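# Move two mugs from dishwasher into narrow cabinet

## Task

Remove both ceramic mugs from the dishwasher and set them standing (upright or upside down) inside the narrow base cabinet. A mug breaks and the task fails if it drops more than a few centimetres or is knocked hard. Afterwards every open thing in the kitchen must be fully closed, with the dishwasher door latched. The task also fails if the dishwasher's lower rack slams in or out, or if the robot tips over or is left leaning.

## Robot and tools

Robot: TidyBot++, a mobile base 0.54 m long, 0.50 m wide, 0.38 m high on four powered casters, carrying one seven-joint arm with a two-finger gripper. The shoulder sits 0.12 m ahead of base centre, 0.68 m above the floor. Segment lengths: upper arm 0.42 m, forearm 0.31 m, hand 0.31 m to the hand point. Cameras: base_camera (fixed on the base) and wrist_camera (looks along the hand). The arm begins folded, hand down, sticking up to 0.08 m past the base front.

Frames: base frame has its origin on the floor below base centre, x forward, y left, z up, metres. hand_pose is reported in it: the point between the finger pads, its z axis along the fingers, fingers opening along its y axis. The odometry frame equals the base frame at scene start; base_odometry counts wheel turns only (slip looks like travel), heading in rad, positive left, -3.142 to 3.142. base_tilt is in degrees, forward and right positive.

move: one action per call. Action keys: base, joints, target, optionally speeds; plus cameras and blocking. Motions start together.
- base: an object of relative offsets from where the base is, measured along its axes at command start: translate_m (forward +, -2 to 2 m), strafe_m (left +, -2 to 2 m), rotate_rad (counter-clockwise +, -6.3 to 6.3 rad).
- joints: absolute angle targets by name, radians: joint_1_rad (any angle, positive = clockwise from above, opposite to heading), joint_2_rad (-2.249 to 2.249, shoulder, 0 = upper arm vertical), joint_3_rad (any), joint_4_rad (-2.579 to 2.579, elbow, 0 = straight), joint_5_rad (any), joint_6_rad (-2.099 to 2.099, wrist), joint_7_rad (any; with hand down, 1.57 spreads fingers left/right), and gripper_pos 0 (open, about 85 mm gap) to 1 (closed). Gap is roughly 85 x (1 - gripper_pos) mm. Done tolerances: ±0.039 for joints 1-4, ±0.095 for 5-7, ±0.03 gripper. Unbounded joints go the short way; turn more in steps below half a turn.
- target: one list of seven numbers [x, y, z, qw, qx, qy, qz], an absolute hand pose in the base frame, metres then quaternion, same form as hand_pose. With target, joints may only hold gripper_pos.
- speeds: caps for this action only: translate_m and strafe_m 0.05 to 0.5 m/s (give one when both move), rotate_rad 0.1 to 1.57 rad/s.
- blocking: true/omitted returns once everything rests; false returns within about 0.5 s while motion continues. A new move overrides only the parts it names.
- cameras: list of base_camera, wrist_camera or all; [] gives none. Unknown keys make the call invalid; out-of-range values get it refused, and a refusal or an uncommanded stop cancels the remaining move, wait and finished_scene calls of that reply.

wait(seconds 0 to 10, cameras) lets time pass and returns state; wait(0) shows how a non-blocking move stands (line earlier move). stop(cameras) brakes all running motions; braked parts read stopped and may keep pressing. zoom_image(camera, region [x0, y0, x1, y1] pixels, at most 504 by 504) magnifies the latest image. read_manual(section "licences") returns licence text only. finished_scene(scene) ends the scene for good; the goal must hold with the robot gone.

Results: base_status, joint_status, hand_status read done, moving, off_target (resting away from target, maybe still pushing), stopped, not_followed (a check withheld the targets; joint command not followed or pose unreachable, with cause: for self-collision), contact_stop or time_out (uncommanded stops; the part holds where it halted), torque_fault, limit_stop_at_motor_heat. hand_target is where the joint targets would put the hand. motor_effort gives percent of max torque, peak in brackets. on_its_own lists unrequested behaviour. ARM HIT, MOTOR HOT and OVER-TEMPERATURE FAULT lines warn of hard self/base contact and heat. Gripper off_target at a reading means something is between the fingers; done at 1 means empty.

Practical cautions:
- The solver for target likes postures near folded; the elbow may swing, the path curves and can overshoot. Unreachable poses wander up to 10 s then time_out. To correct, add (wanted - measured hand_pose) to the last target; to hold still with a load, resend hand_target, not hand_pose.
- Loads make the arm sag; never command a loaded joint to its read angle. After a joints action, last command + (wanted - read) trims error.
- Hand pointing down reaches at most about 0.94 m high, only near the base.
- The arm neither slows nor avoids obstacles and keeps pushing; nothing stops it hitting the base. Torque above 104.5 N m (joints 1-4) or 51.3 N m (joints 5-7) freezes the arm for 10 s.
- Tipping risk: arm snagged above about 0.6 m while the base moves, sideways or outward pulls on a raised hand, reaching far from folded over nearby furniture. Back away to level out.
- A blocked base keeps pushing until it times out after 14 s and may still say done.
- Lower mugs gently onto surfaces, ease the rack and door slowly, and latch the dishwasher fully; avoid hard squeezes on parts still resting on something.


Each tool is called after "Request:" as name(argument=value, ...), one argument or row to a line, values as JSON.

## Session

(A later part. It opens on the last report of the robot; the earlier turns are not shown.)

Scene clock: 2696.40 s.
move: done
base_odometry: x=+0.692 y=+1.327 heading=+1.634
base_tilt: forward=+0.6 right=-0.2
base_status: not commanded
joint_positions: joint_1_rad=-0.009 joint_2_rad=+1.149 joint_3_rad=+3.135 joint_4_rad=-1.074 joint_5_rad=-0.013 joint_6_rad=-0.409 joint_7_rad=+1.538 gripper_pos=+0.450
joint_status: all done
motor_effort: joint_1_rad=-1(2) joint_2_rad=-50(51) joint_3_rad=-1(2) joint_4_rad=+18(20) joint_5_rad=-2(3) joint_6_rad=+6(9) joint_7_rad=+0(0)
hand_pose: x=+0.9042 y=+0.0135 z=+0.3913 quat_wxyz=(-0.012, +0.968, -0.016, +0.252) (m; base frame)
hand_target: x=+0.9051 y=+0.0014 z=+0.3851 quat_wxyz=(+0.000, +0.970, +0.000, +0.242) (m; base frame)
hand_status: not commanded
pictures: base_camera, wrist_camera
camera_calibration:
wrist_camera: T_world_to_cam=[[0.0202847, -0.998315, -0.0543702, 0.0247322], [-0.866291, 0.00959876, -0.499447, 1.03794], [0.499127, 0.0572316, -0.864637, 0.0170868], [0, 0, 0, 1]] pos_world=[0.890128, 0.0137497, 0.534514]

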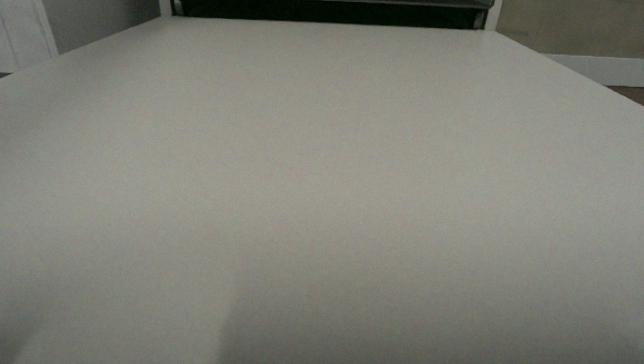

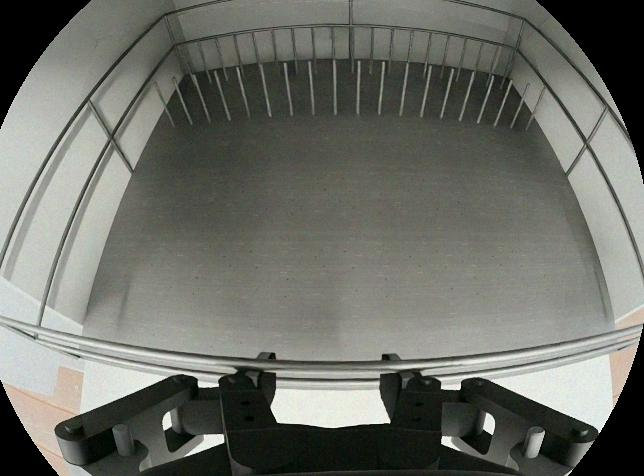

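Request:
move(
  joints={"joint_2_rad": 1.203, "joint_4_rad": -0.952, "joint_6_rad": -0.498},
  cameras=["wrist_camera"],
)

Request:
move(
  joints={"joint_2_rad": 1.241, "joint_4_rad": -0.856, "joint_6_rad": -0.555},
  cameras=["wrist_camera", "base_camera"],
)

Scene clock: 2700.90 s.
move: done
base_odometry: x=+0.692 y=+1.327 heading=+1.634
base_tilt: forward=+0.6 right=-0.3
base_status: not commanded
joint_positions: joint_1_rad=-0.009 joint_2_rad=+1.184 joint_3_rad=+3.135 joint_4_rad=-0.988 joint_5_rad=-0.013 joint_6_rad=-0.458 joint_7_rad=+1.538 gripper_pos=+0.450
joint_status: all done
motor_effort: joint_1_rad=-1(2) joint_2_rad=-51(52) joint_3_rad=-1(2) joint_4_rad=+19(20) joint_5_rad=-1(3) joint_6_rad=+5(8) joint_7_rad=+0(0)
hand_pose: x=+0.9203 y=+0.0137 z=+0.3917 quat_wxyz=(-0.013, +0.967, -0.016, +0.253) (m; base frame)
hand_target: x=+0.9200 y=+0.0014 z=+0.3849 quat_wxyz=(+0.000, +0.970, +0.000, +0.242) (m; base frame)
hand_status: not commanded
pictures: wrist_camera
camera_calibration:
wrist_camera: T_world_to_cam=[[0.0207388, -0.99828, -0.0548353, 0.0243739], [-0.864877, 0.00960146, -0.501893, 1.05177], [0.501556, 0.0578345, -0.86319, 0.00661771], [0, 0, 0, 1]] pos_world=[0.905827, 0.0138507, 0.534925]

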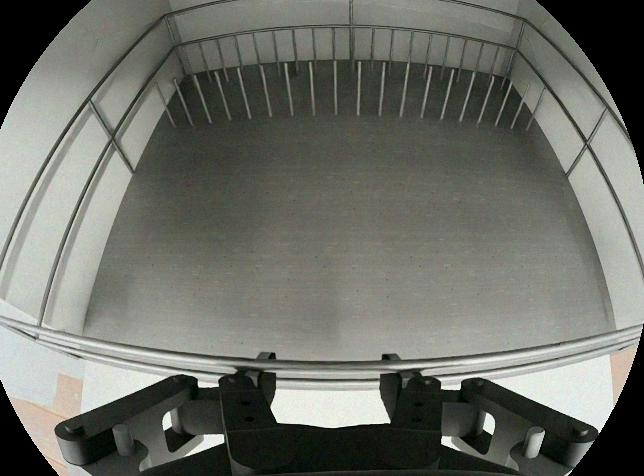

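Scene clock: 2701.83 s.
move: done
base_odometry: x=+0.692 y=+1.327 heading=+1.634
base_tilt: forward=+0.6 right=-0.3
base_status: not commanded
joint_positions: joint_1_rad=-0.009 joint_2_rad=+1.222 joint_3_rad=+3.135 joint_4_rad=-0.892 joint_5_rad=-0.013 joint_6_rad=-0.513 joint_7_rad=+1.538 gripper_pos=+0.450
joint_status: all done
motor_effort: joint_1_rad=-1(2) joint_2_rad=-52(53) joint_3_rad=-1(2) joint_4_rad=+19(21) joint_5_rad=-2(3) joint_6_rad=+6(9) joint_7_rad=+0(0)
hand_pose: x=+0.9364 y=+0.0139 z=+0.3920 quat_wxyz=(-0.013, +0.967, -0.016, +0.254) (m; base frame)
hand_target: x=+0.9353 y=+0.0014 z=+0.3855 quat_wxyz=(+0.000, +0.970, +0.000, +0.242) (m; base frame)
hand_status: not commanded
pictures: base_camera, wrist_camera
camera_calibration:
wrist_camera: T_world_to_cam=[[0.02129, -0.99824, -0.0553426, 0.0240273], [-0.863842, 0.00950011, -0.503673, 1.06559], [0.503313, 0.0585305, -0.86212, -0.00325362], [0, 0, 0, 1]] pos_world=[0.921626, 0.0140522, 0.535233]

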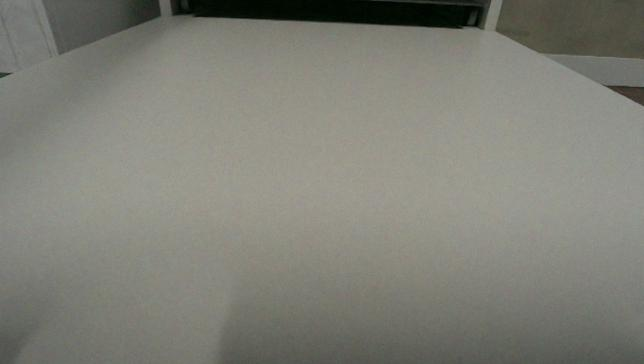

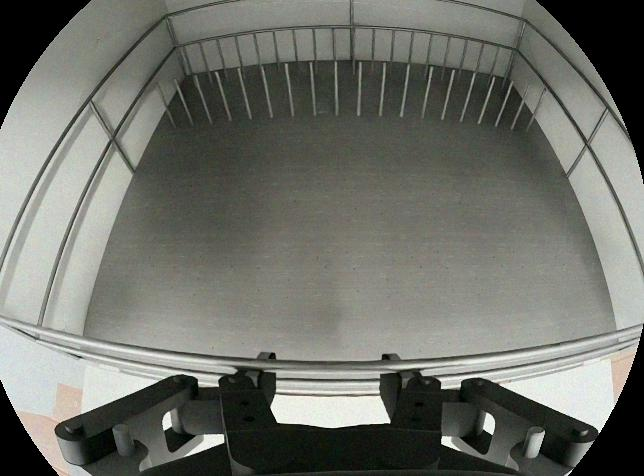

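Request:
move(
  joints={"joint_2_rad": 1.285, "joint_4_rad": -0.749, "joint_6_rad": -0.619},
  cameras=["wrist_camera"],
)

Request:
zoom_image(
  camera="wrist_camera",
  region=[0, 180, 320, 440],
)

Scene clock: 2707.07 s.
move: done
base_odometry: x=+0.692 y=+1.327 heading=+1.634
base_tilt: forward=+0.6 right=-0.3
base_status: not commanded
joint_positions: joint_1_rad=-0.009 joint_2_rad=+1.265 joint_3_rad=+3.135 joint_4_rad=-0.786 joint_5_rad=-0.013 joint_6_rad=-0.575 joint_7_rad=+1.538 gripper_pos=+0.450
joint_status: all done
motor_effort: joint_1_rad=-1(2) joint_2_rad=-53(55) joint_3_rad=-1(2) joint_4_rad=+20(21) joint_5_rad=-2(3) joint_6_rad=+5(8) joint_7_rad=+0(0)
hand_pose: x=+0.9526 y=+0.0141 z=+0.3925 quat_wxyz=(-0.013, +0.967, -0.016, +0.255) (m; base frame)
hand_target: x=+0.9500 y=+0.0014 z=+0.3851 quat_wxyz=(+0.000, +0.970, +0.000, +0.242) (m; base frame)
hand_status: not commanded
pictures: wrist_camera
camera_calibration:
wrist_camera: T_world_to_cam=[[0.0217954, -0.998206, -0.0557655, 0.0235648], [-0.862778, 0.00940152, -0.505496, 1.07951], [0.505113, 0.0591307, -0.861025, -0.0131927], [0, 0, 0, 1]] pos_world=[0.937526, 0.0141536, 0.535642]

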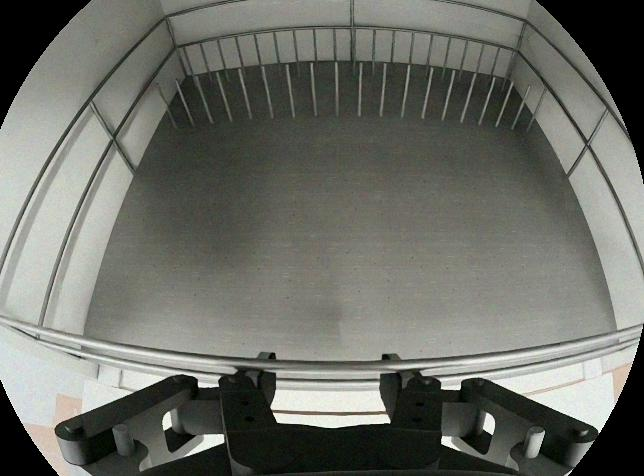

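Scaled by 1.575.

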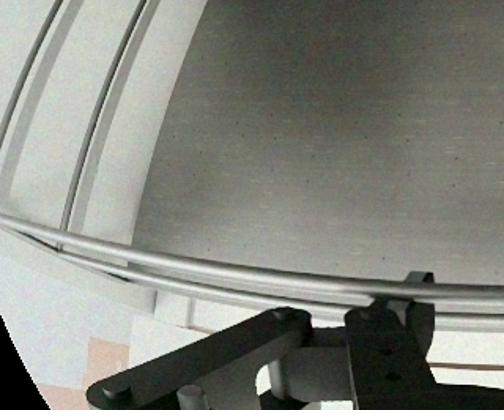

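Request:
move(
  joints={"joint_2_rad": 1.311, "joint_4_rad": -0.705, "joint_6_rad": -0.602},
  cameras=["wrist_camera"],
)

Request:
move(
  joints={"joint_2_rad": 1.328, "joint_4_rad": -0.693, "joint_6_rad": -0.544},
  cameras=["wrist_camera"],
)

Scene clock: 2726.67 s.
move: off_target
base_odometry: x=+0.692 y=+1.327 heading=+1.634
base_tilt: forward=+0.5 right=-0.3
base_status: not commanded
joint_positions: joint_1_rad=-0.009 joint_2_rad=+1.291 joint_3_rad=+3.135 joint_4_rad=-0.745 joint_5_rad=-0.013 joint_6_rad=-0.578 joint_7_rad=+1.538 gripper_pos=+0.450
joint_status: joint_4_rad off_target (ended at -0.745, target -0.705); the others done
motor_effort: joint_1_rad=-1(1) joint_2_rad=-54(55) joint_3_rad=-1(1) joint_4_rad=+20(23) joint_5_rad=-2(3) joint_6_rad=+6(10) joint_7_rad=+0(0)
hand_pose: x=+0.9610 y=+0.0141 z=+0.3881 quat_wxyz=(-0.013, +0.965, -0.016, +0.261) (m; base frame)
hand_target: x=+0.9650 y=+0.0014 z=+0.3849 quat_wxyz=(+0.000, +0.966, +0.000, +0.259) (m; base frame)
hand_status: not commanded
pictures: wrist_camera
camera_calibration:
wrist_camera: T_world_to_cam=[[0.0222438, -0.998197, -0.0557453, 0.0227296], [-0.856778, 0.00970139, -0.515594, 1.08268], [0.515205, 0.0592302, -0.855018, -0.0332204], [0, 0, 0, 1]] pos_world=[0.944224, 0.0141528, 0.531085]

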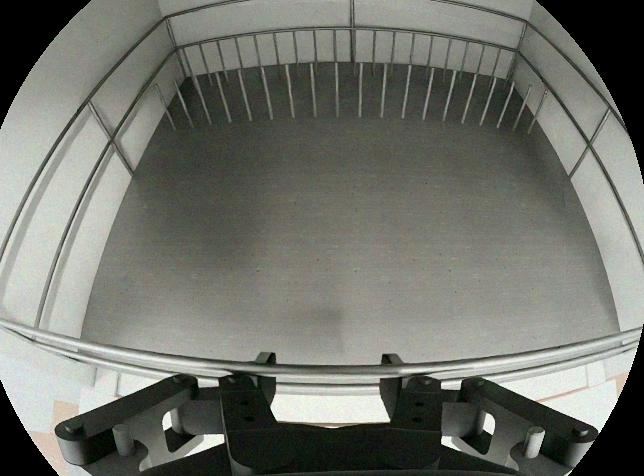

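Scene clock: 2727.20 s.
move: off_target
base_odometry: x=+0.692 y=+1.327 heading=+1.634
base_tilt: forward=+0.5 right=-0.3
base_status: not commanded
joint_positions: joint_1_rad=-0.009 joint_2_rad=+1.297 joint_3_rad=+3.135 joint_4_rad=-0.740 joint_5_rad=-0.013 joint_6_rad=-0.575 joint_7_rad=+1.540 gripper_pos=+0.450
joint_status: joint_4_rad off_target (ended at -0.740, target -0.693); the others done
motor_effort: joint_1_rad=+0(1) joint_2_rad=-50(54) joint_3_rad=+0(1) joint_4_rad=+23(23) joint_5_rad=-1(2) joint_6_rad=+11(11) joint_7_rad=-1(1)
hand_pose: x=+0.9621 y=+0.0141 z=+0.3857 quat_wxyz=(-0.013, +0.965, -0.015, +0.261) (m; base frame)
hand_target: x=+0.9802 y=+0.0014 z=+0.3852 quat_wxyz=(+0.000, +0.959, +0.000, +0.284) (m; base frame)
hand_status: not commanded
pictures: wrist_camera
camera_calibration:
wrist_camera: T_world_to_cam=[[0.0237941, -0.998212, -0.0548302, 0.0206351], [-0.855888, 0.00800185, -0.517099, 1.0821], [0.516614, 0.0592324, -0.854167, -0.0374601], [0, 0, 0, 1]] pos_world=[0.945022, 0.0141582, 0.52869]

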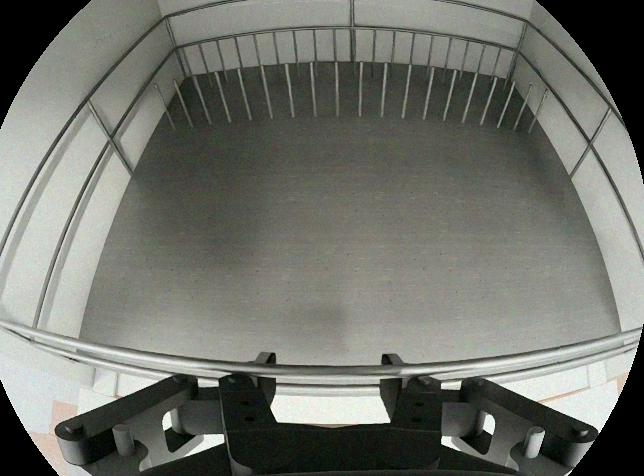

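Request:
move(
  joints={"joint_2_rad": 1.349, "joint_4_rad": -0.676, "joint_6_rad": -0.489},
  cameras=["wrist_camera"],
)

Request:
zoom_image(
  camera="wrist_camera",
  region=[140, 0, 560, 180],
)

Scene clock: 2733.83 s.
move: off_target
base_odometry: x=+0.692 y=+1.327 heading=+1.634
base_tilt: forward=+0.5 right=-0.3
base_status: not commanded
joint_positions: joint_1_rad=-0.009 joint_2_rad=+1.299 joint_3_rad=+3.135 joint_4_rad=-0.737 joint_5_rad=-0.013 joint_6_rad=-0.575 joint_7_rad=+1.540 gripper_pos=+0.450
joint_status: joint_2_rad off_target (ended at +1.299, target +1.349); joint_4_rad off_target (ended at -0.737, target -0.676); the others done
motor_effort: joint_1_rad=+1(1) joint_2_rad=-46(49) joint_3_rad=+1(1) joint_4_rad=+26(26) joint_5_rad=+0(2) joint_6_rad=+16(18) joint_7_rad=-1(1)
hand_pose: x=+0.9629 y=+0.0141 z=+0.3855 quat_wxyz=(-0.013, +0.965, -0.015, +0.262) (m; base frame)
hand_target: x=+0.9947 y=+0.0014 z=+0.3844 quat_wxyz=(+0.000, +0.951, +0.000, +0.309) (m; base frame)
hand_status: not commanded
pictures: wrist_camera
camera_calibration:
wrist_camera: T_world_to_cam=[[0.0238777, -0.998212, -0.0547923, 0.0205057], [-0.855052, 0.00800638, -0.51848, 1.0824], [0.517991, 0.0592304, -0.853333, -0.0397652], [0, 0, 0, 1]] pos_world=[0.945621, 0.0141582, 0.528396]

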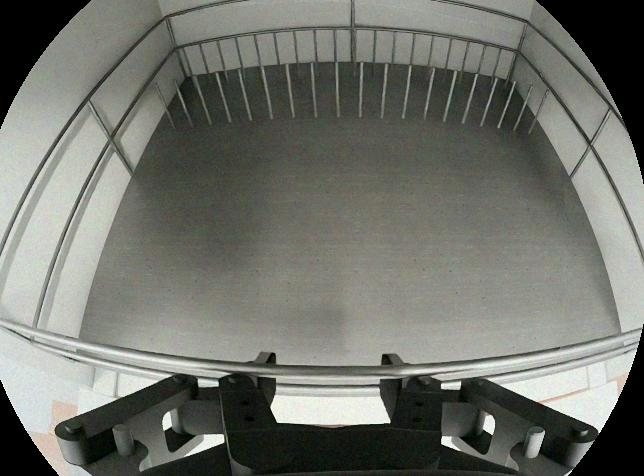

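Scaled by 1.200.

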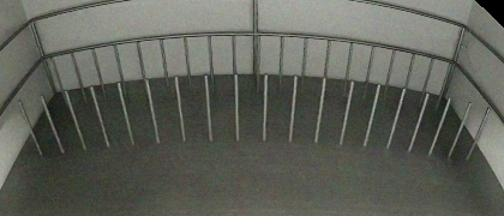

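Request:
move(
  joints={"joint_2_rad": 1.311, "joint_4_rad": -0.705, "joint_6_rad": -0.602},
  cameras=[],
)

Request:
move(
  joints={"joint_2_rad": 1.241, "joint_4_rad": -0.856, "joint_6_rad": -0.555},
  cameras=["wrist_camera"],
)

Request:
move(
  joints={"joint_2_rad": 1.168, "joint_4_rad": -1.039, "joint_6_rad": -0.446},
  cameras=["wrist_camera", "base_camera"],
)

Scene clock: 2742.83 s.
move: done
base_odometry: x=+0.692 y=+1.327 heading=+1.634
base_tilt: forward=+0.6 right=-0.3
base_status: not commanded
joint_positions: joint_1_rad=-0.009 joint_2_rad=+1.299 joint_3_rad=+3.135 joint_4_rad=-0.735 joint_5_rad=-0.013 joint_6_rad=-0.582 joint_7_rad=+1.540 gripper_pos=+0.450
joint_status: all done
motor_effort: joint_1_rad=-1(1) joint_2_rad=-50(54) joint_3_rad=-1(1) joint_4_rad=+20(25) joint_5_rad=-1(2) joint_6_rad=+8(16) joint_7_rad=+0(1)
hand_pose: x=+0.9617 y=+0.0141 z=+0.3853 quat_wxyz=(-0.013, +0.965, -0.015, +0.260) (m; base frame)
hand_target: x=+0.9650 y=+0.0014 z=+0.3849 quat_wxyz=(+0.000, +0.966, +0.000, +0.259) (m; base frame)
hand_status: not commanded
pictures: none
No camera images: "cameras" was empty.

Scene clock: 2743.90 s.
move: done
base_odometry: x=+0.692 y=+1.327 heading=+1.634
base_tilt: forward=+0.5 right=-0.3
base_status: not commanded
joint_positions: joint_1_rad=-0.009 joint_2_rad=+1.250 joint_3_rad=+3.135 joint_4_rad=-0.845 joint_5_rad=-0.013 joint_6_rad=-0.582 joint_7_rad=+1.541 gripper_pos=+0.450
joint_status: all done
motor_effort: joint_1_rad=-1(1) joint_2_rad=-50(52) joint_3_rad=-1(1) joint_4_rad=+17(20) joint_5_rad=-1(3) joint_6_rad=+4(9) joint_7_rad=+0(1)
hand_pose: x=+0.9302 y=+0.0140 z=+0.3795 quat_wxyz=(-0.012, +0.973, -0.015, +0.231) (m; base frame)
hand_target: x=+0.9353 y=+0.0014 z=+0.3855 quat_wxyz=(+0.000, +0.970, +0.000, +0.242) (m; base frame)
hand_status: not commanded
pictures: wrist_camera
camera_calibration:
wrist_camera: T_world_to_cam=[[0.0212696, -0.99824, -0.0553662, 0.0234902], [-0.887033, 0.00670512, -0.461657, 1.0596], [0.461216, 0.0589309, -0.885329, 0.0370301], [0, 0, 0, 1]] pos_world=[0.922325, 0.0141619, 0.523258]

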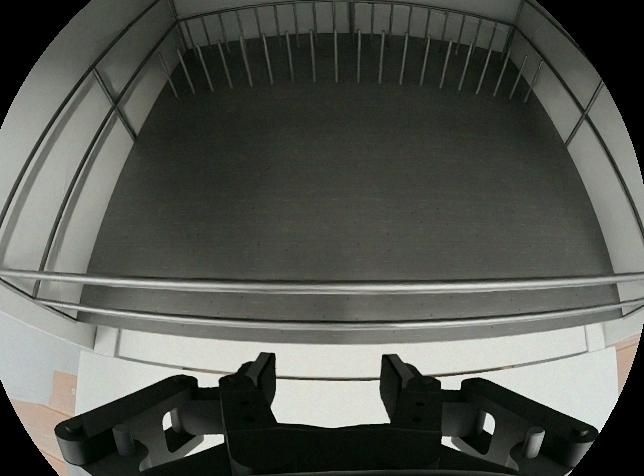

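Scene clock: 2745.03 s.
move: done
base_odometry: x=+0.692 y=+1.327 heading=+1.634
base_tilt: forward=+0.6 right=-0.4
base_status: not commanded
joint_positions: joint_1_rad=-0.009 joint_2_rad=+1.177 joint_3_rad=+3.135 joint_4_rad=-1.026 joint_5_rad=-0.013 joint_6_rad=-0.506 joint_7_rad=+1.541 gripper_pos=+0.450
joint_status: all done
motor_effort: joint_1_rad=-1(1) joint_2_rad=-48(51) joint_3_rad=-1(1) joint_4_rad=+15(17) joint_5_rad=-1(2) joint_6_rad=+4(5) joint_7_rad=+0(1)
hand_pose: x=+0.8913 y=+0.0136 z=+0.3745 quat_wxyz=(-0.012, +0.977, -0.015, +0.214) (m; base frame)
hand_target: x=+0.9051 y=+0.0014 z=+0.3851 quat_wxyz=(+0.000, +0.970, +0.000, +0.242) (m; base frame)
hand_status: not commanded
pictures: base_camera, wrist_camera
camera_calibration:
wrist_camera: T_world_to_cam=[[0.0191851, -0.998306, -0.0549333, 0.025374], [-0.902123, 0.00640351, -0.431432, 1.02495], [0.431053, 0.0578336, -0.900471, 0.0831137], [0, 0, 0, 1]] pos_world=[0.888322, 0.0139609, 0.518434]

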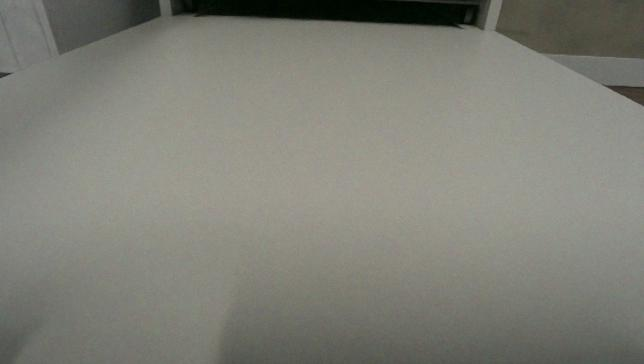

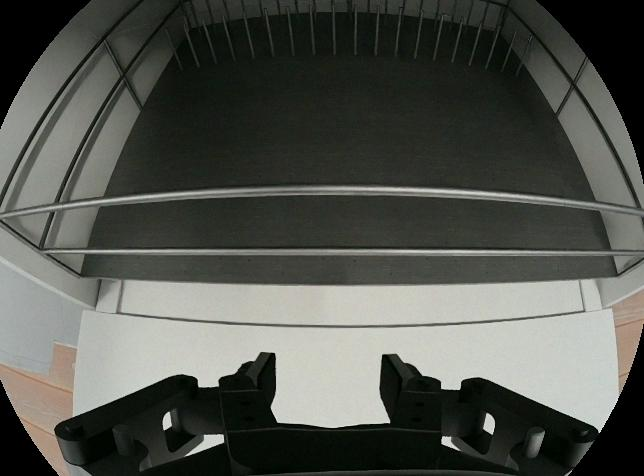

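Request:
move(
  base={"translate_m": -0.2},
  speeds={"translate_m": 0.2},
  cameras=[],
)

Request:
move(
  base={"translate_m": -0.35},
  speeds={"translate_m": 0.3},
  joints={"joint_2_rad": 0.49, "joint_4_rad": -1.727, "joint_6_rad": -0.3, "gripper_pos": 0.95},
  cameras=["wrist_camera", "base_camera"],
)

Request:
zoom_image(
  camera="base_camera",
  region=[160, 0, 480, 160],
)

Scene clock: 2813.47 s.
move: done
base_odometry: x=+0.705 y=+1.127 heading=+1.636
base_tilt: forward=+0.5 right=-0.3
base_status: done
joint_positions: joint_1_rad=-0.008 joint_2_rad=+1.174 joint_3_rad=+3.135 joint_4_rad=-1.033 joint_5_rad=-0.013 joint_6_rad=-0.500 joint_7_rad=+1.541 gripper_pos=+0.450
joint_status: not commanded
motor_effort: joint_1_rad=-1(4) joint_2_rad=-48(51) joint_3_rad=-1(2) joint_4_rad=+16(17) joint_5_rad=-2(2) joint_6_rad=+4(5) joint_7_rad=+0(1)
hand_pose: x=+0.8912 y=+0.0130 z=+0.3755 quat_wxyz=(-0.012, +0.976, -0.015, +0.216) (m; base frame)
hand_target: x=+0.9051 y=+0.0014 z=+0.3851 quat_wxyz=(+0.000, +0.970, +0.000, +0.242) (m; base frame)
hand_status: not commanded
pictures: none
No camera images: "cameras" was empty.

Scene clock: 2815.73 s.
move: done
base_odometry: x=+0.728 y=+0.778 heading=+1.637
base_tilt: forward=+0.5 right=-0.4
base_status: done
joint_positions: joint_1_rad=-0.008 joint_2_rad=+0.493 joint_3_rad=+3.135 joint_4_rad=-1.719 joint_5_rad=-0.013 joint_6_rad=-0.359 joint_7_rad=+1.541 gripper_pos=+0.950
joint_status: all done
motor_effort: joint_1_rad=-1(2) joint_2_rad=-33(50) joint_3_rad=+0(2) joint_4_rad=+16(18) joint_5_rad=-1(3) joint_6_rad=+5(6) joint_7_rad=+0(1)
hand_pose: x=+0.7379 y=+0.0113 z=+0.6023 quat_wxyz=(-0.012, +0.960, -0.014, +0.281) (m; base frame)
hand_target: x=+0.7500 y=+0.0014 z=+0.6112 quat_wxyz=(+0.000, +0.952, +0.000, +0.307) (m; base frame)
hand_status: not commanded
pictures: base_camera, wrist_camera
camera_calibration:
wrist_camera: T_world_to_cam=[[0.0266016, -0.998422, -0.0494633, 0.0297419], [-0.834115, 0.00510158, -0.551567, 1.00703], [0.550949, 0.0559306, -0.832662, 0.225201], [0, 0, 0, 1]] pos_world=[0.71511, 0.0119618, 0.744431]

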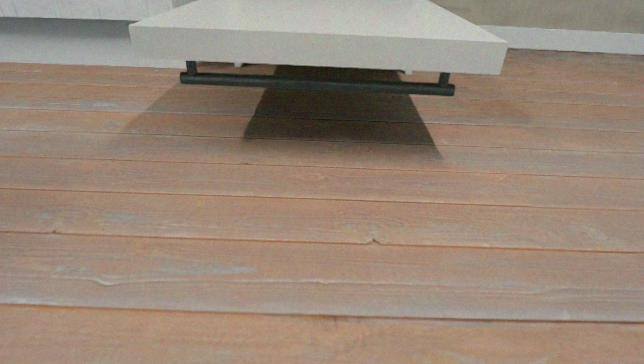

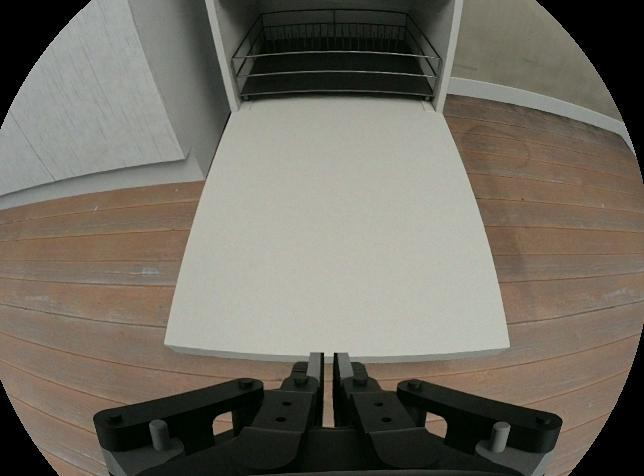

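Scaled by 1.575.

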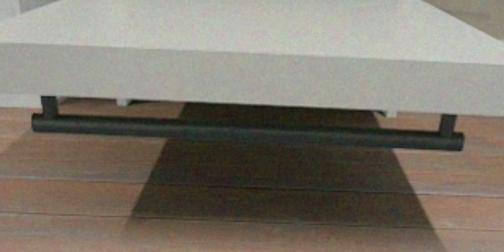

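Request:
move(
  joints={"joint_1_rad": 0.0, "joint_2_rad": 0.84, "joint_3_rad": 3.1416, "joint_4_rad": -2.106, "joint_5_rad": 0.0, "joint_6_rad": 1.2, "joint_7_rad": 1.571, "gripper_pos": 0.95},
  cameras=["wrist_camera"],
)

Request:
move(
  joints={"joint_2_rad": 1.209, "joint_4_rad": -2.234, "joint_6_rad": 1.61},
  cameras=["wrist_camera"],
)

Scene clock: 2834.27 s.
move: done
base_odometry: x=+0.728 y=+0.778 heading=+1.637
base_tilt: forward=+0.6 right=-0.4
base_status: not commanded
joint_positions: joint_1_rad=-0.008 joint_2_rad=+0.815 joint_3_rad=+3.135 joint_4_rad=-2.093 joint_5_rad=-0.013 joint_6_rad=+1.137 joint_7_rad=+1.541 gripper_pos=+0.950
joint_status: all done
motor_effort: joint_1_rad=-1(2) joint_2_rad=-34(37) joint_3_rad=-1(2) joint_4_rad=+9(17) joint_5_rad=-1(3) joint_6_rad=+9(10) joint_7_rad=+1(1)
hand_pose: x=+0.8030 y=+0.0063 z=+0.6031 quat_wxyz=(-0.012, +0.774, -0.014, +0.633) (m; base frame)
hand_target: x=+0.7999 y=+0.0014 z=+0.6000 quat_wxyz=(+0.000, +0.766, +0.000, +0.643) (m; base frame)
hand_status: not commanded
pictures: wrist_camera
camera_calibration:
wrist_camera: T_world_to_cam=[[0.0399085, -0.999051, -0.0174453, -0.00686472], [-0.184402, 0.00979533, -0.982802, 0.800083], [0.98204, 0.0424391, -0.183836, -0.547109], [0, 0, 0, 1]] pos_world=[0.685094, 0.00852354, 0.685626]

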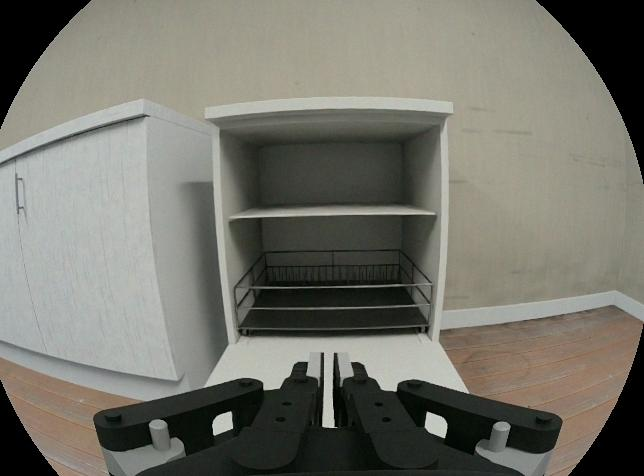

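Scene clock: 2836.07 s.
move: done
base_odometry: x=+0.728 y=+0.778 heading=+1.637
base_tilt: forward=+0.5 right=-0.3
base_status: not commanded
joint_positions: joint_1_rad=-0.008 joint_2_rad=+1.184 joint_3_rad=+3.135 joint_4_rad=-2.216 joint_5_rad=-0.013 joint_6_rad=+1.548 joint_7_rad=+1.541 gripper_pos=+0.950
joint_status: all done
motor_effort: joint_1_rad=-1(1) joint_2_rad=-33(37) joint_3_rad=-1(1) joint_4_rad=+1(10) joint_5_rad=-2(2) joint_6_rad=+9(10) joint_7_rad=+0(1)
hand_pose: x=+0.7271 y=+0.0048 z=+0.4501 quat_wxyz=(-0.009, +0.799, -0.014, +0.601) (m; base frame)
hand_target: x=+0.7199 y=+0.0014 z=+0.4499 quat_wxyz=(+0.000, +0.793, +0.000, +0.609) (m; base frame)
hand_status: not commanded
pictures: wrist_camera
camera_calibration:
wrist_camera: T_world_to_cam=[[0.0370539, -0.999193, -0.0155318, -0.00679456], [-0.264166, 0.00519567, -0.964463, 0.685557], [0.963765, 0.0398401, -0.26376, -0.451424], [0, 0, 0, 1]] pos_world=[0.616419, 0.00763373, 0.542022]

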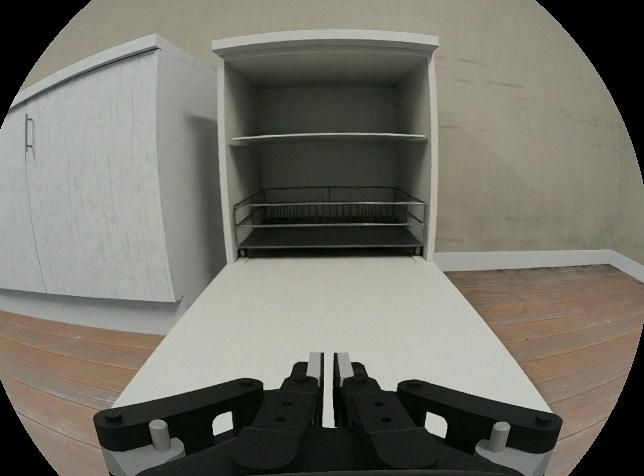

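Request:
move(
  joints={"joint_2_rad": 1.565, "joint_4_rad": -1.989, "joint_6_rad": 1.668},
  cameras=["wrist_camera"],
)

Request:
move(
  joints={"joint_2_rad": 1.771, "joint_4_rad": -1.752, "joint_6_rad": 1.603},
  cameras=["wrist_camera"],
)

Scene clock: 2841.43 s.
move: done
base_odometry: x=+0.728 y=+0.778 heading=+1.637
base_tilt: forward=+0.6 right=-0.3
base_status: not commanded
joint_positions: joint_1_rad=-0.008 joint_2_rad=+1.543 joint_3_rad=+3.135 joint_4_rad=-2.008 joint_5_rad=-0.013 joint_6_rad=+1.608 joint_7_rad=+1.541 gripper_pos=+0.950
joint_status: all done
motor_effort: joint_1_rad=-1(1) joint_2_rad=-34(37) joint_3_rad=-1(1) joint_4_rad=-2(2) joint_5_rad=-1(2) joint_6_rad=+9(10) joint_7_rad=+0(1)
hand_pose: x=+0.7046 y=+0.0044 z=+0.2923 quat_wxyz=(-0.008, +0.825, -0.014, +0.564) (m; base frame)
hand_target: x=+0.7097 y=+0.0014 z=+0.2997 quat_wxyz=(+0.000, +0.809, +0.000, +0.587) (m; base frame)
hand_status: not commanded
pictures: wrist_camera
camera_calibration:
wrist_camera: T_world_to_cam=[[0.0342528, -0.999258, -0.0175863, -0.00628945], [-0.349854, 0.00449457, -0.936793, 0.579698], [0.936178, 0.0382404, -0.349441, -0.426865], [0, 0, 0, 1]] pos_world=[0.602646, 0.00743319, 0.393783]

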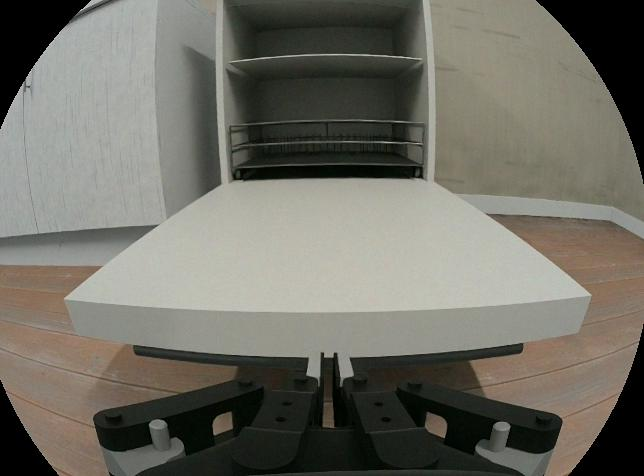

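Scene clock: 2842.70 s.
move: done
base_odometry: x=+0.728 y=+0.778 heading=+1.637
base_tilt: forward=+0.5 right=-0.3
base_status: not commanded
joint_positions: joint_1_rad=-0.008 joint_2_rad=+1.751 joint_3_rad=+3.135 joint_4_rad=-1.772 joint_5_rad=-0.013 joint_6_rad=+1.608 joint_7_rad=+1.541 gripper_pos=+0.950
joint_status: all done
motor_effort: joint_1_rad=-1(1) joint_2_rad=-33(37) joint_3_rad=-1(1) joint_4_rad=-2(2) joint_5_rad=-1(2) joint_6_rad=+9(10) joint_7_rad=+0(0)
hand_pose: x=+0.7091 y=+0.0041 z=+0.2097 quat_wxyz=(-0.008, +0.818, -0.015, +0.576) (m; base frame)
hand_target: x=+0.7068 y=+0.0014 z=+0.1999 quat_wxyz=(+0.000, +0.819, +0.000, +0.574) (m; base frame)
hand_status: not commanded
pictures: wrist_camera
camera_calibration:
wrist_camera: T_world_to_cam=[[0.0333033, -0.999305, -0.0167749, -0.00762798], [-0.323733, 0.00509344, -0.946135, 0.487337], [0.945562, 0.03694, -0.323339, -0.471952], [0, 0, 0, 1]] pos_world=[0.604281, 0.00732901, 0.308358]

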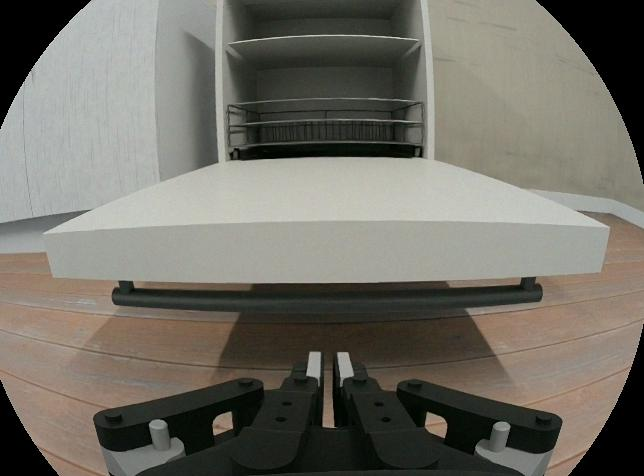

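Request:
move(
  joints={"joint_2_rad": 1.99, "joint_4_rad": -1.455, "joint_6_rad": 1.485},
  cameras=["wrist_camera", "base_camera"],
)

Scene clock: 2865.07 s.
move: done
base_odometry: x=+0.728 y=+0.778 heading=+1.637
base_tilt: forward=+0.5 right=-0.4
base_status: not commanded
joint_positions: joint_1_rad=-0.008 joint_2_rad=+1.970 joint_3_rad=+3.135 joint_4_rad=-1.475 joint_5_rad=-0.013 joint_6_rad=+1.537 joint_7_rad=+1.541 gripper_pos=+0.950
joint_status: all done
motor_effort: joint_1_rad=-1(1) joint_2_rad=-33(36) joint_3_rad=-1(1) joint_4_rad=+0(2) joint_5_rad=-2(2) joint_6_rad=+9(11) joint_7_rad=+0(0)
hand_pose: x=+0.7065 y=+0.0037 z=+0.1154 quat_wxyz=(-0.007, +0.816, -0.016, +0.578) (m; base frame)
hand_target: x=+0.6974 y=+0.0014 z=+0.0924 quat_wxyz=(+0.000, +0.830, +0.000, +0.557) (m; base frame)
hand_status: not commanded
pictures: base_camera, wrist_camera
camera_calibration:
wrist_camera: T_world_to_cam=[[0.0317401, -0.999349, -0.0171481, -0.0084021], [-0.317339, 0.0061931, -0.948292, 0.392947], [0.947781, 0.0355406, -0.316935, -0.502334], [0, 0, 0, 1]] pos_world=[0.601067, 0.00702306, 0.213277]

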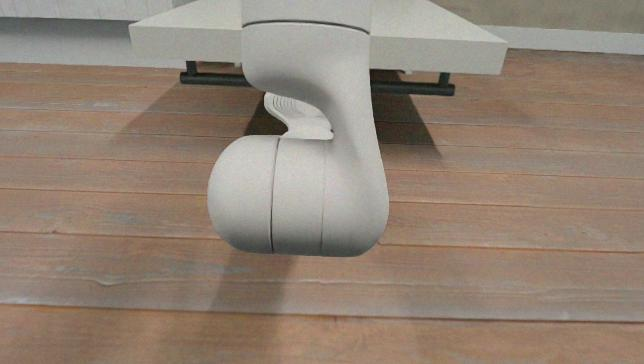

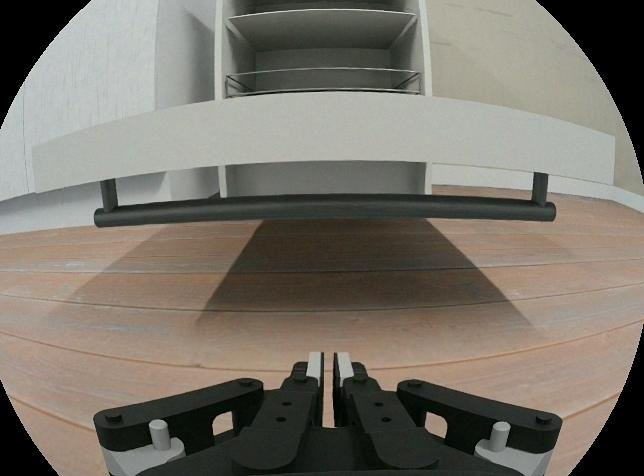

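Request:
move(
  base={"translate_m": 0.1},
  speeds={"translate_m": 0.1},
  cameras=["wrist_camera", "base_camera"],
)

Scene clock: 2922.87 s.
move: done
base_odometry: x=+0.721 y=+0.877 heading=+1.637
base_tilt: forward=+0.6 right=-0.4
base_status: done
joint_positions: joint_1_rad=-0.008 joint_2_rad=+1.972 joint_3_rad=+3.135 joint_4_rad=-1.467 joint_5_rad=-0.013 joint_6_rad=+1.536 joint_7_rad=+1.541 gripper_pos=+0.950
joint_status: not commanded
motor_effort: joint_1_rad=-1(2) joint_2_rad=-33(35) joint_3_rad=-1(1) joint_4_rad=+0(1) joint_5_rad=-1(2) joint_6_rad=+8(9) joint_7_rad=+0(1)
hand_pose: x=+0.7082 y=+0.0037 z=+0.1153 quat_wxyz=(-0.007, +0.814, -0.016, +0.580) (m; base frame)
hand_target: x=+0.6974 y=+0.0014 z=+0.0924 quat_wxyz=(+0.000, +0.830, +0.000, +0.557) (m; base frame)
hand_status: not commanded
pictures: base_camera, wrist_camera
camera_calibration:
wrist_camera: T_world_to_cam=[[0.031726, -0.999353, -0.0169659, -0.00848034], [-0.312835, 0.00619304, -0.949787, 0.390373], [0.949278, 0.0354405, -0.312436, -0.505504], [0, 0, 0, 1]] pos_world=[0.602255, 0.00702289, 0.21269]

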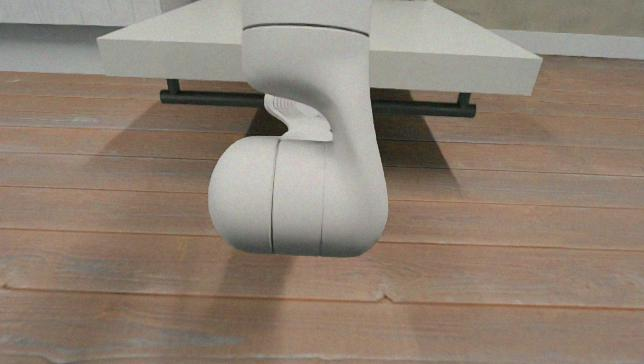

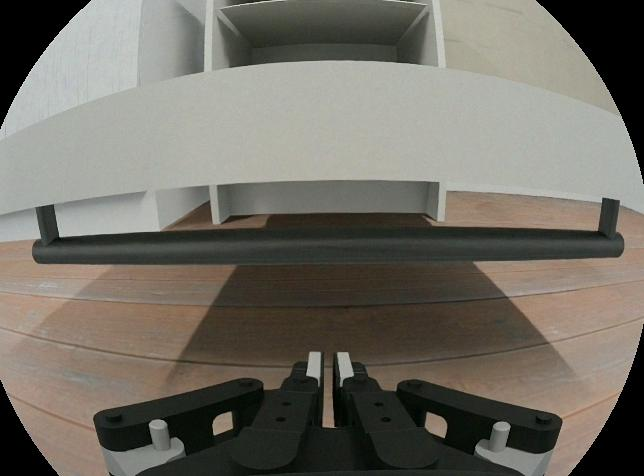

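Request:
move(
  base={"translate_m": 0.045},
  speeds={"translate_m": 0.08},
  cameras=["wrist_camera", "base_camera"],
)

Scene clock: 2929.33 s.
move: done
base_odometry: x=+0.718 y=+0.922 heading=+1.638
base_tilt: forward=+0.5 right=-0.3
base_status: done
joint_positions: joint_1_rad=-0.008 joint_2_rad=+1.974 joint_3_rad=+3.135 joint_4_rad=-1.465 joint_5_rad=-0.013 joint_6_rad=+1.536 joint_7_rad=+1.541 gripper_pos=+0.950
joint_status: not commanded
motor_effort: joint_1_rad=-1(2) joint_2_rad=-33(35) joint_3_rad=-1(1) joint_4_rad=+0(1) joint_5_rad=-2(2) joint_6_rad=+8(10) joint_7_rad=+0(1)
hand_pose: x=+0.7082 y=+0.0037 z=+0.1148 quat_wxyz=(-0.007, +0.814, -0.016, +0.580) (m; base frame)
hand_target: x=+0.6974 y=+0.0014 z=+0.0924 quat_wxyz=(+0.000, +0.830, +0.000, +0.557) (m; base frame)
hand_status: not commanded
pictures: base_camera, wrist_camera
camera_calibration:
wrist_camera: T_world_to_cam=[[0.0317292, -0.999353, -0.016958, -0.00849239], [-0.312625, 0.00619238, -0.949857, 0.389786], [0.949347, 0.0354397, -0.312226, -0.505746], [0, 0, 0, 1]] pos_world=[0.602255, 0.00702289, 0.21219]

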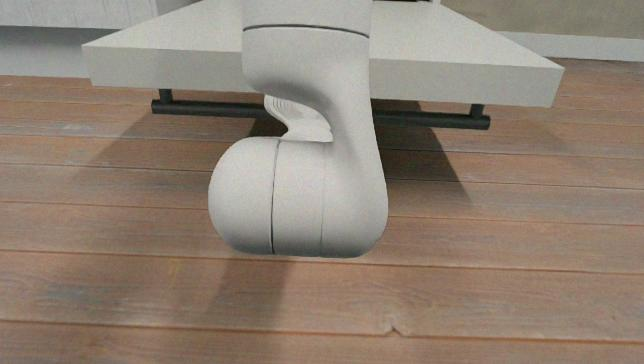

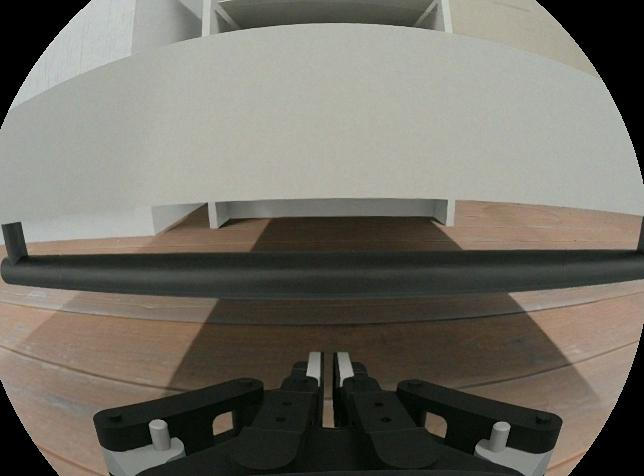

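Request:
move(
  joints={"joint_2_rad": 1.905, "joint_4_rad": -1.568, "joint_6_rad": 1.60},
  cameras=["wrist_camera"],
)

Request:
move(
  joints={"joint_2_rad": 1.865, "joint_4_rad": -1.63, "joint_6_rad": 1.64},
  cameras=["wrist_camera", "base_camera"],
)

Scene clock: 2937.70 s.
move: done
base_odometry: x=+0.718 y=+0.922 heading=+1.638
base_tilt: forward=+0.6 right=-0.4
base_status: not commanded
joint_positions: joint_1_rad=-0.008 joint_2_rad=+1.910 joint_3_rad=+3.135 joint_4_rad=-1.553 joint_5_rad=-0.013 joint_6_rad=+1.558 joint_7_rad=+1.541 gripper_pos=+0.950
joint_status: all done
motor_effort: joint_1_rad=-1(1) joint_2_rad=-33(35) joint_3_rad=-1(1) joint_4_rad=+0(1) joint_5_rad=+0(2) joint_6_rad=+9(10) joint_7_rad=+0(1)
hand_pose: x=+0.7108 y=+0.0039 z=+0.1417 quat_wxyz=(-0.008, +0.815, -0.016, +0.580) (m; base frame)
hand_target: x=+0.7114 y=+0.0014 z=+0.1539 quat_wxyz=(+0.000, +0.805, +0.000, +0.593) (m; base frame)
hand_status: not commanded
pictures: wrist_camera
camera_calibration:
wrist_camera: T_world_to_cam=[[0.0321812, -0.99934, -0.0168421, -0.0083183], [-0.313942, 0.00589117, -0.949424, 0.417064], [0.948897, 0.035841, -0.313545, -0.49927], [0, 0, 0, 1]] pos_world=[0.604957, 0.00712455, 0.239286]

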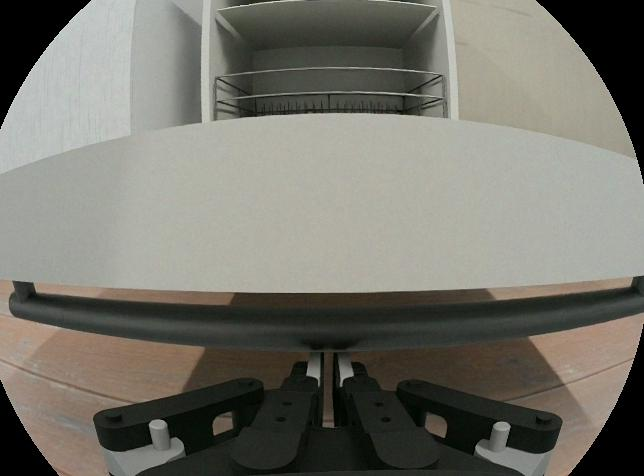

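Scene clock: 2938.53 s.
move: done
base_odometry: x=+0.718 y=+0.922 heading=+1.638
base_tilt: forward=+0.6 right=-0.4
base_status: not commanded
joint_positions: joint_1_rad=-0.008 joint_2_rad=+1.874 joint_3_rad=+3.135 joint_4_rad=-1.616 joint_5_rad=-0.013 joint_6_rad=+1.584 joint_7_rad=+1.541 gripper_pos=+0.950
joint_status: all done
motor_effort: joint_1_rad=-1(1) joint_2_rad=-33(35) joint_3_rad=-1(1) joint_4_rad=-1(1) joint_5_rad=-2(2) joint_6_rad=+9(9) joint_7_rad=+0(1)
hand_pose: x=+0.7072 y=+0.0039 z=+0.1584 quat_wxyz=(-0.008, +0.815, -0.015, +0.579) (m; base frame)
hand_target: x=+0.7117 y=+0.0014 z=+0.1776 quat_wxyz=(+0.000, +0.800, +0.000, +0.600) (m; base frame)
hand_status: not commanded
pictures: base_camera, wrist_camera
camera_calibration:
wrist_camera: T_world_to_cam=[[0.0324387, -0.999335, -0.0166715, -0.00812348], [-0.315437, 0.00559142, -0.94893, 0.432719], [0.948392, 0.0360409, -0.315046, -0.490095], [0, 0, 0, 1]] pos_world=[0.601561, 0.00712585, 0.256082]

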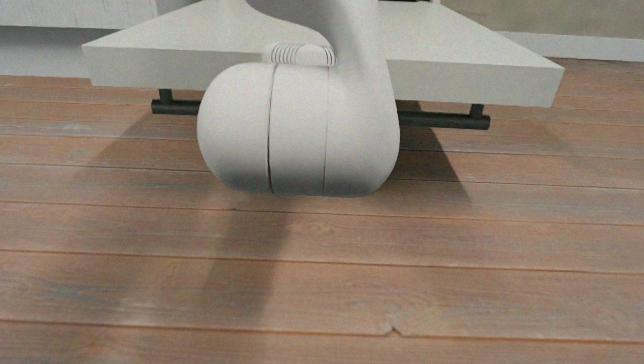

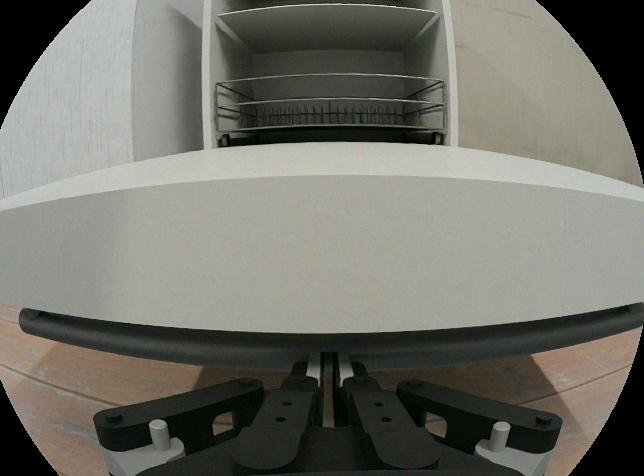

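Request:
zoom_image(
  camera="wrist_camera",
  region=[220, 290, 440, 440],
)

Scaled by 2.291.

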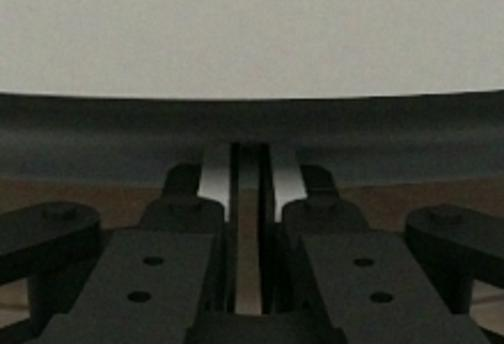

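Request:
move(
  joints={"joint_2_rad": 1.975, "joint_4_rad": -1.47, "joint_6_rad": 1.52},
  cameras=["wrist_camera"],
)

Request:
move(
  base={"translate_m": 0.022},
  speeds={"translate_m": 0.05},
  cameras=["wrist_camera"],
)

Request:
zoom_image(
  camera="wrist_camera",
  region=[220, 230, 440, 440],
)

Scene clock: 2966.87 s.
move: done
base_odometry: x=+0.718 y=+0.922 heading=+1.638
base_tilt: forward=+0.5 right=-0.4
base_status: not commanded
joint_positions: joint_1_rad=-0.008 joint_2_rad=+1.950 joint_3_rad=+3.135 joint_4_rad=-1.487 joint_5_rad=-0.013 joint_6_rad=+1.548 joint_7_rad=+1.541 gripper_pos=+0.950
joint_status: all done
motor_effort: joint_1_rad=-1(1) joint_2_rad=-33(35) joint_3_rad=-1(1) joint_4_rad=+0(5) joint_5_rad=-1(2) joint_6_rad=+9(10) joint_7_rad=+0(1)
hand_pose: x=+0.7143 y=+0.0038 z=+0.1282 quat_wxyz=(-0.008, +0.810, -0.016, +0.586) (m; base frame)
hand_target: x=+0.7039 y=+0.0014 z=+0.1084 quat_wxyz=(+0.000, +0.821, +0.000, +0.571) (m; base frame)
hand_status: not commanded
pictures: wrist_camera
camera_calibration:
wrist_camera: T_world_to_cam=[[0.0320667, -0.999349, -0.0165322, -0.00864298], [-0.29895, 0.00619349, -0.954249, 0.395203], [0.95373, 0.0355419, -0.298557, -0.512299], [0, 0, 0, 1]] pos_world=[0.607018, 0.00712306, 0.224028]

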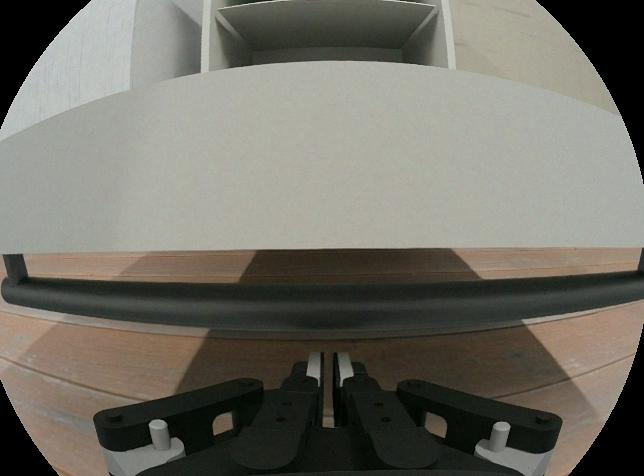

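Scene clock: 2967.80 s.
move: done
base_odometry: x=+0.716 y=+0.944 heading=+1.638
base_tilt: forward=+0.5 right=-0.3
base_status: done
joint_positions: joint_1_rad=-0.008 joint_2_rad=+1.952 joint_3_rad=+3.135 joint_4_rad=-1.484 joint_5_rad=-0.013 joint_6_rad=+1.548 joint_7_rad=+1.541 gripper_pos=+0.950
joint_status: not commanded
motor_effort: joint_1_rad=-1(1) joint_2_rad=-33(34) joint_3_rad=+0(1) joint_4_rad=+0(1) joint_5_rad=+0(2) joint_6_rad=+8(9) joint_7_rad=+0(0)
hand_pose: x=+0.7140 y=+0.0038 z=+0.1273 quat_wxyz=(-0.008, +0.810, -0.016, +0.586) (m; base frame)
hand_target: x=+0.7039 y=+0.0014 z=+0.1084 quat_wxyz=(+0.000, +0.821, +0.000, +0.571) (m; base frame)
hand_status: not commanded
pictures: wrist_camera
camera_calibration:
wrist_camera: T_world_to_cam=[[0.0320667, -0.999349, -0.0165322, -0.00864659], [-0.29895, 0.00619349, -0.954249, 0.39435], [0.95373, 0.0355419, -0.298557, -0.512252], [0, 0, 0, 1]] pos_world=[0.606718, 0.00712306, 0.223228]

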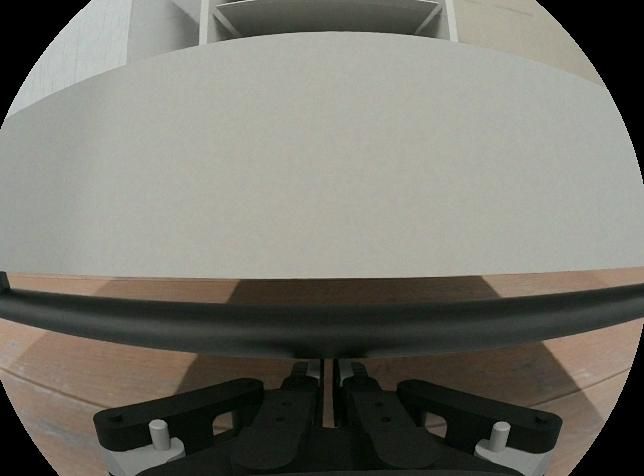

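Scaled by 2.291.

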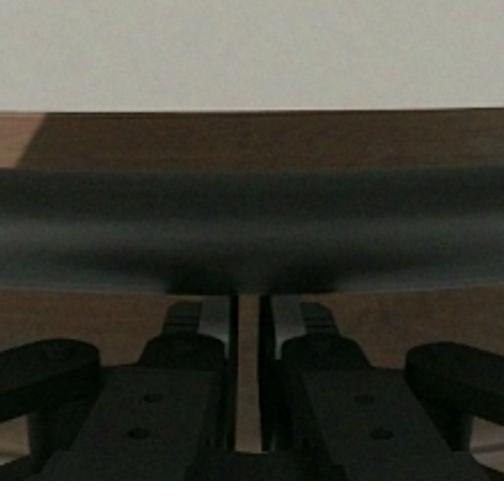

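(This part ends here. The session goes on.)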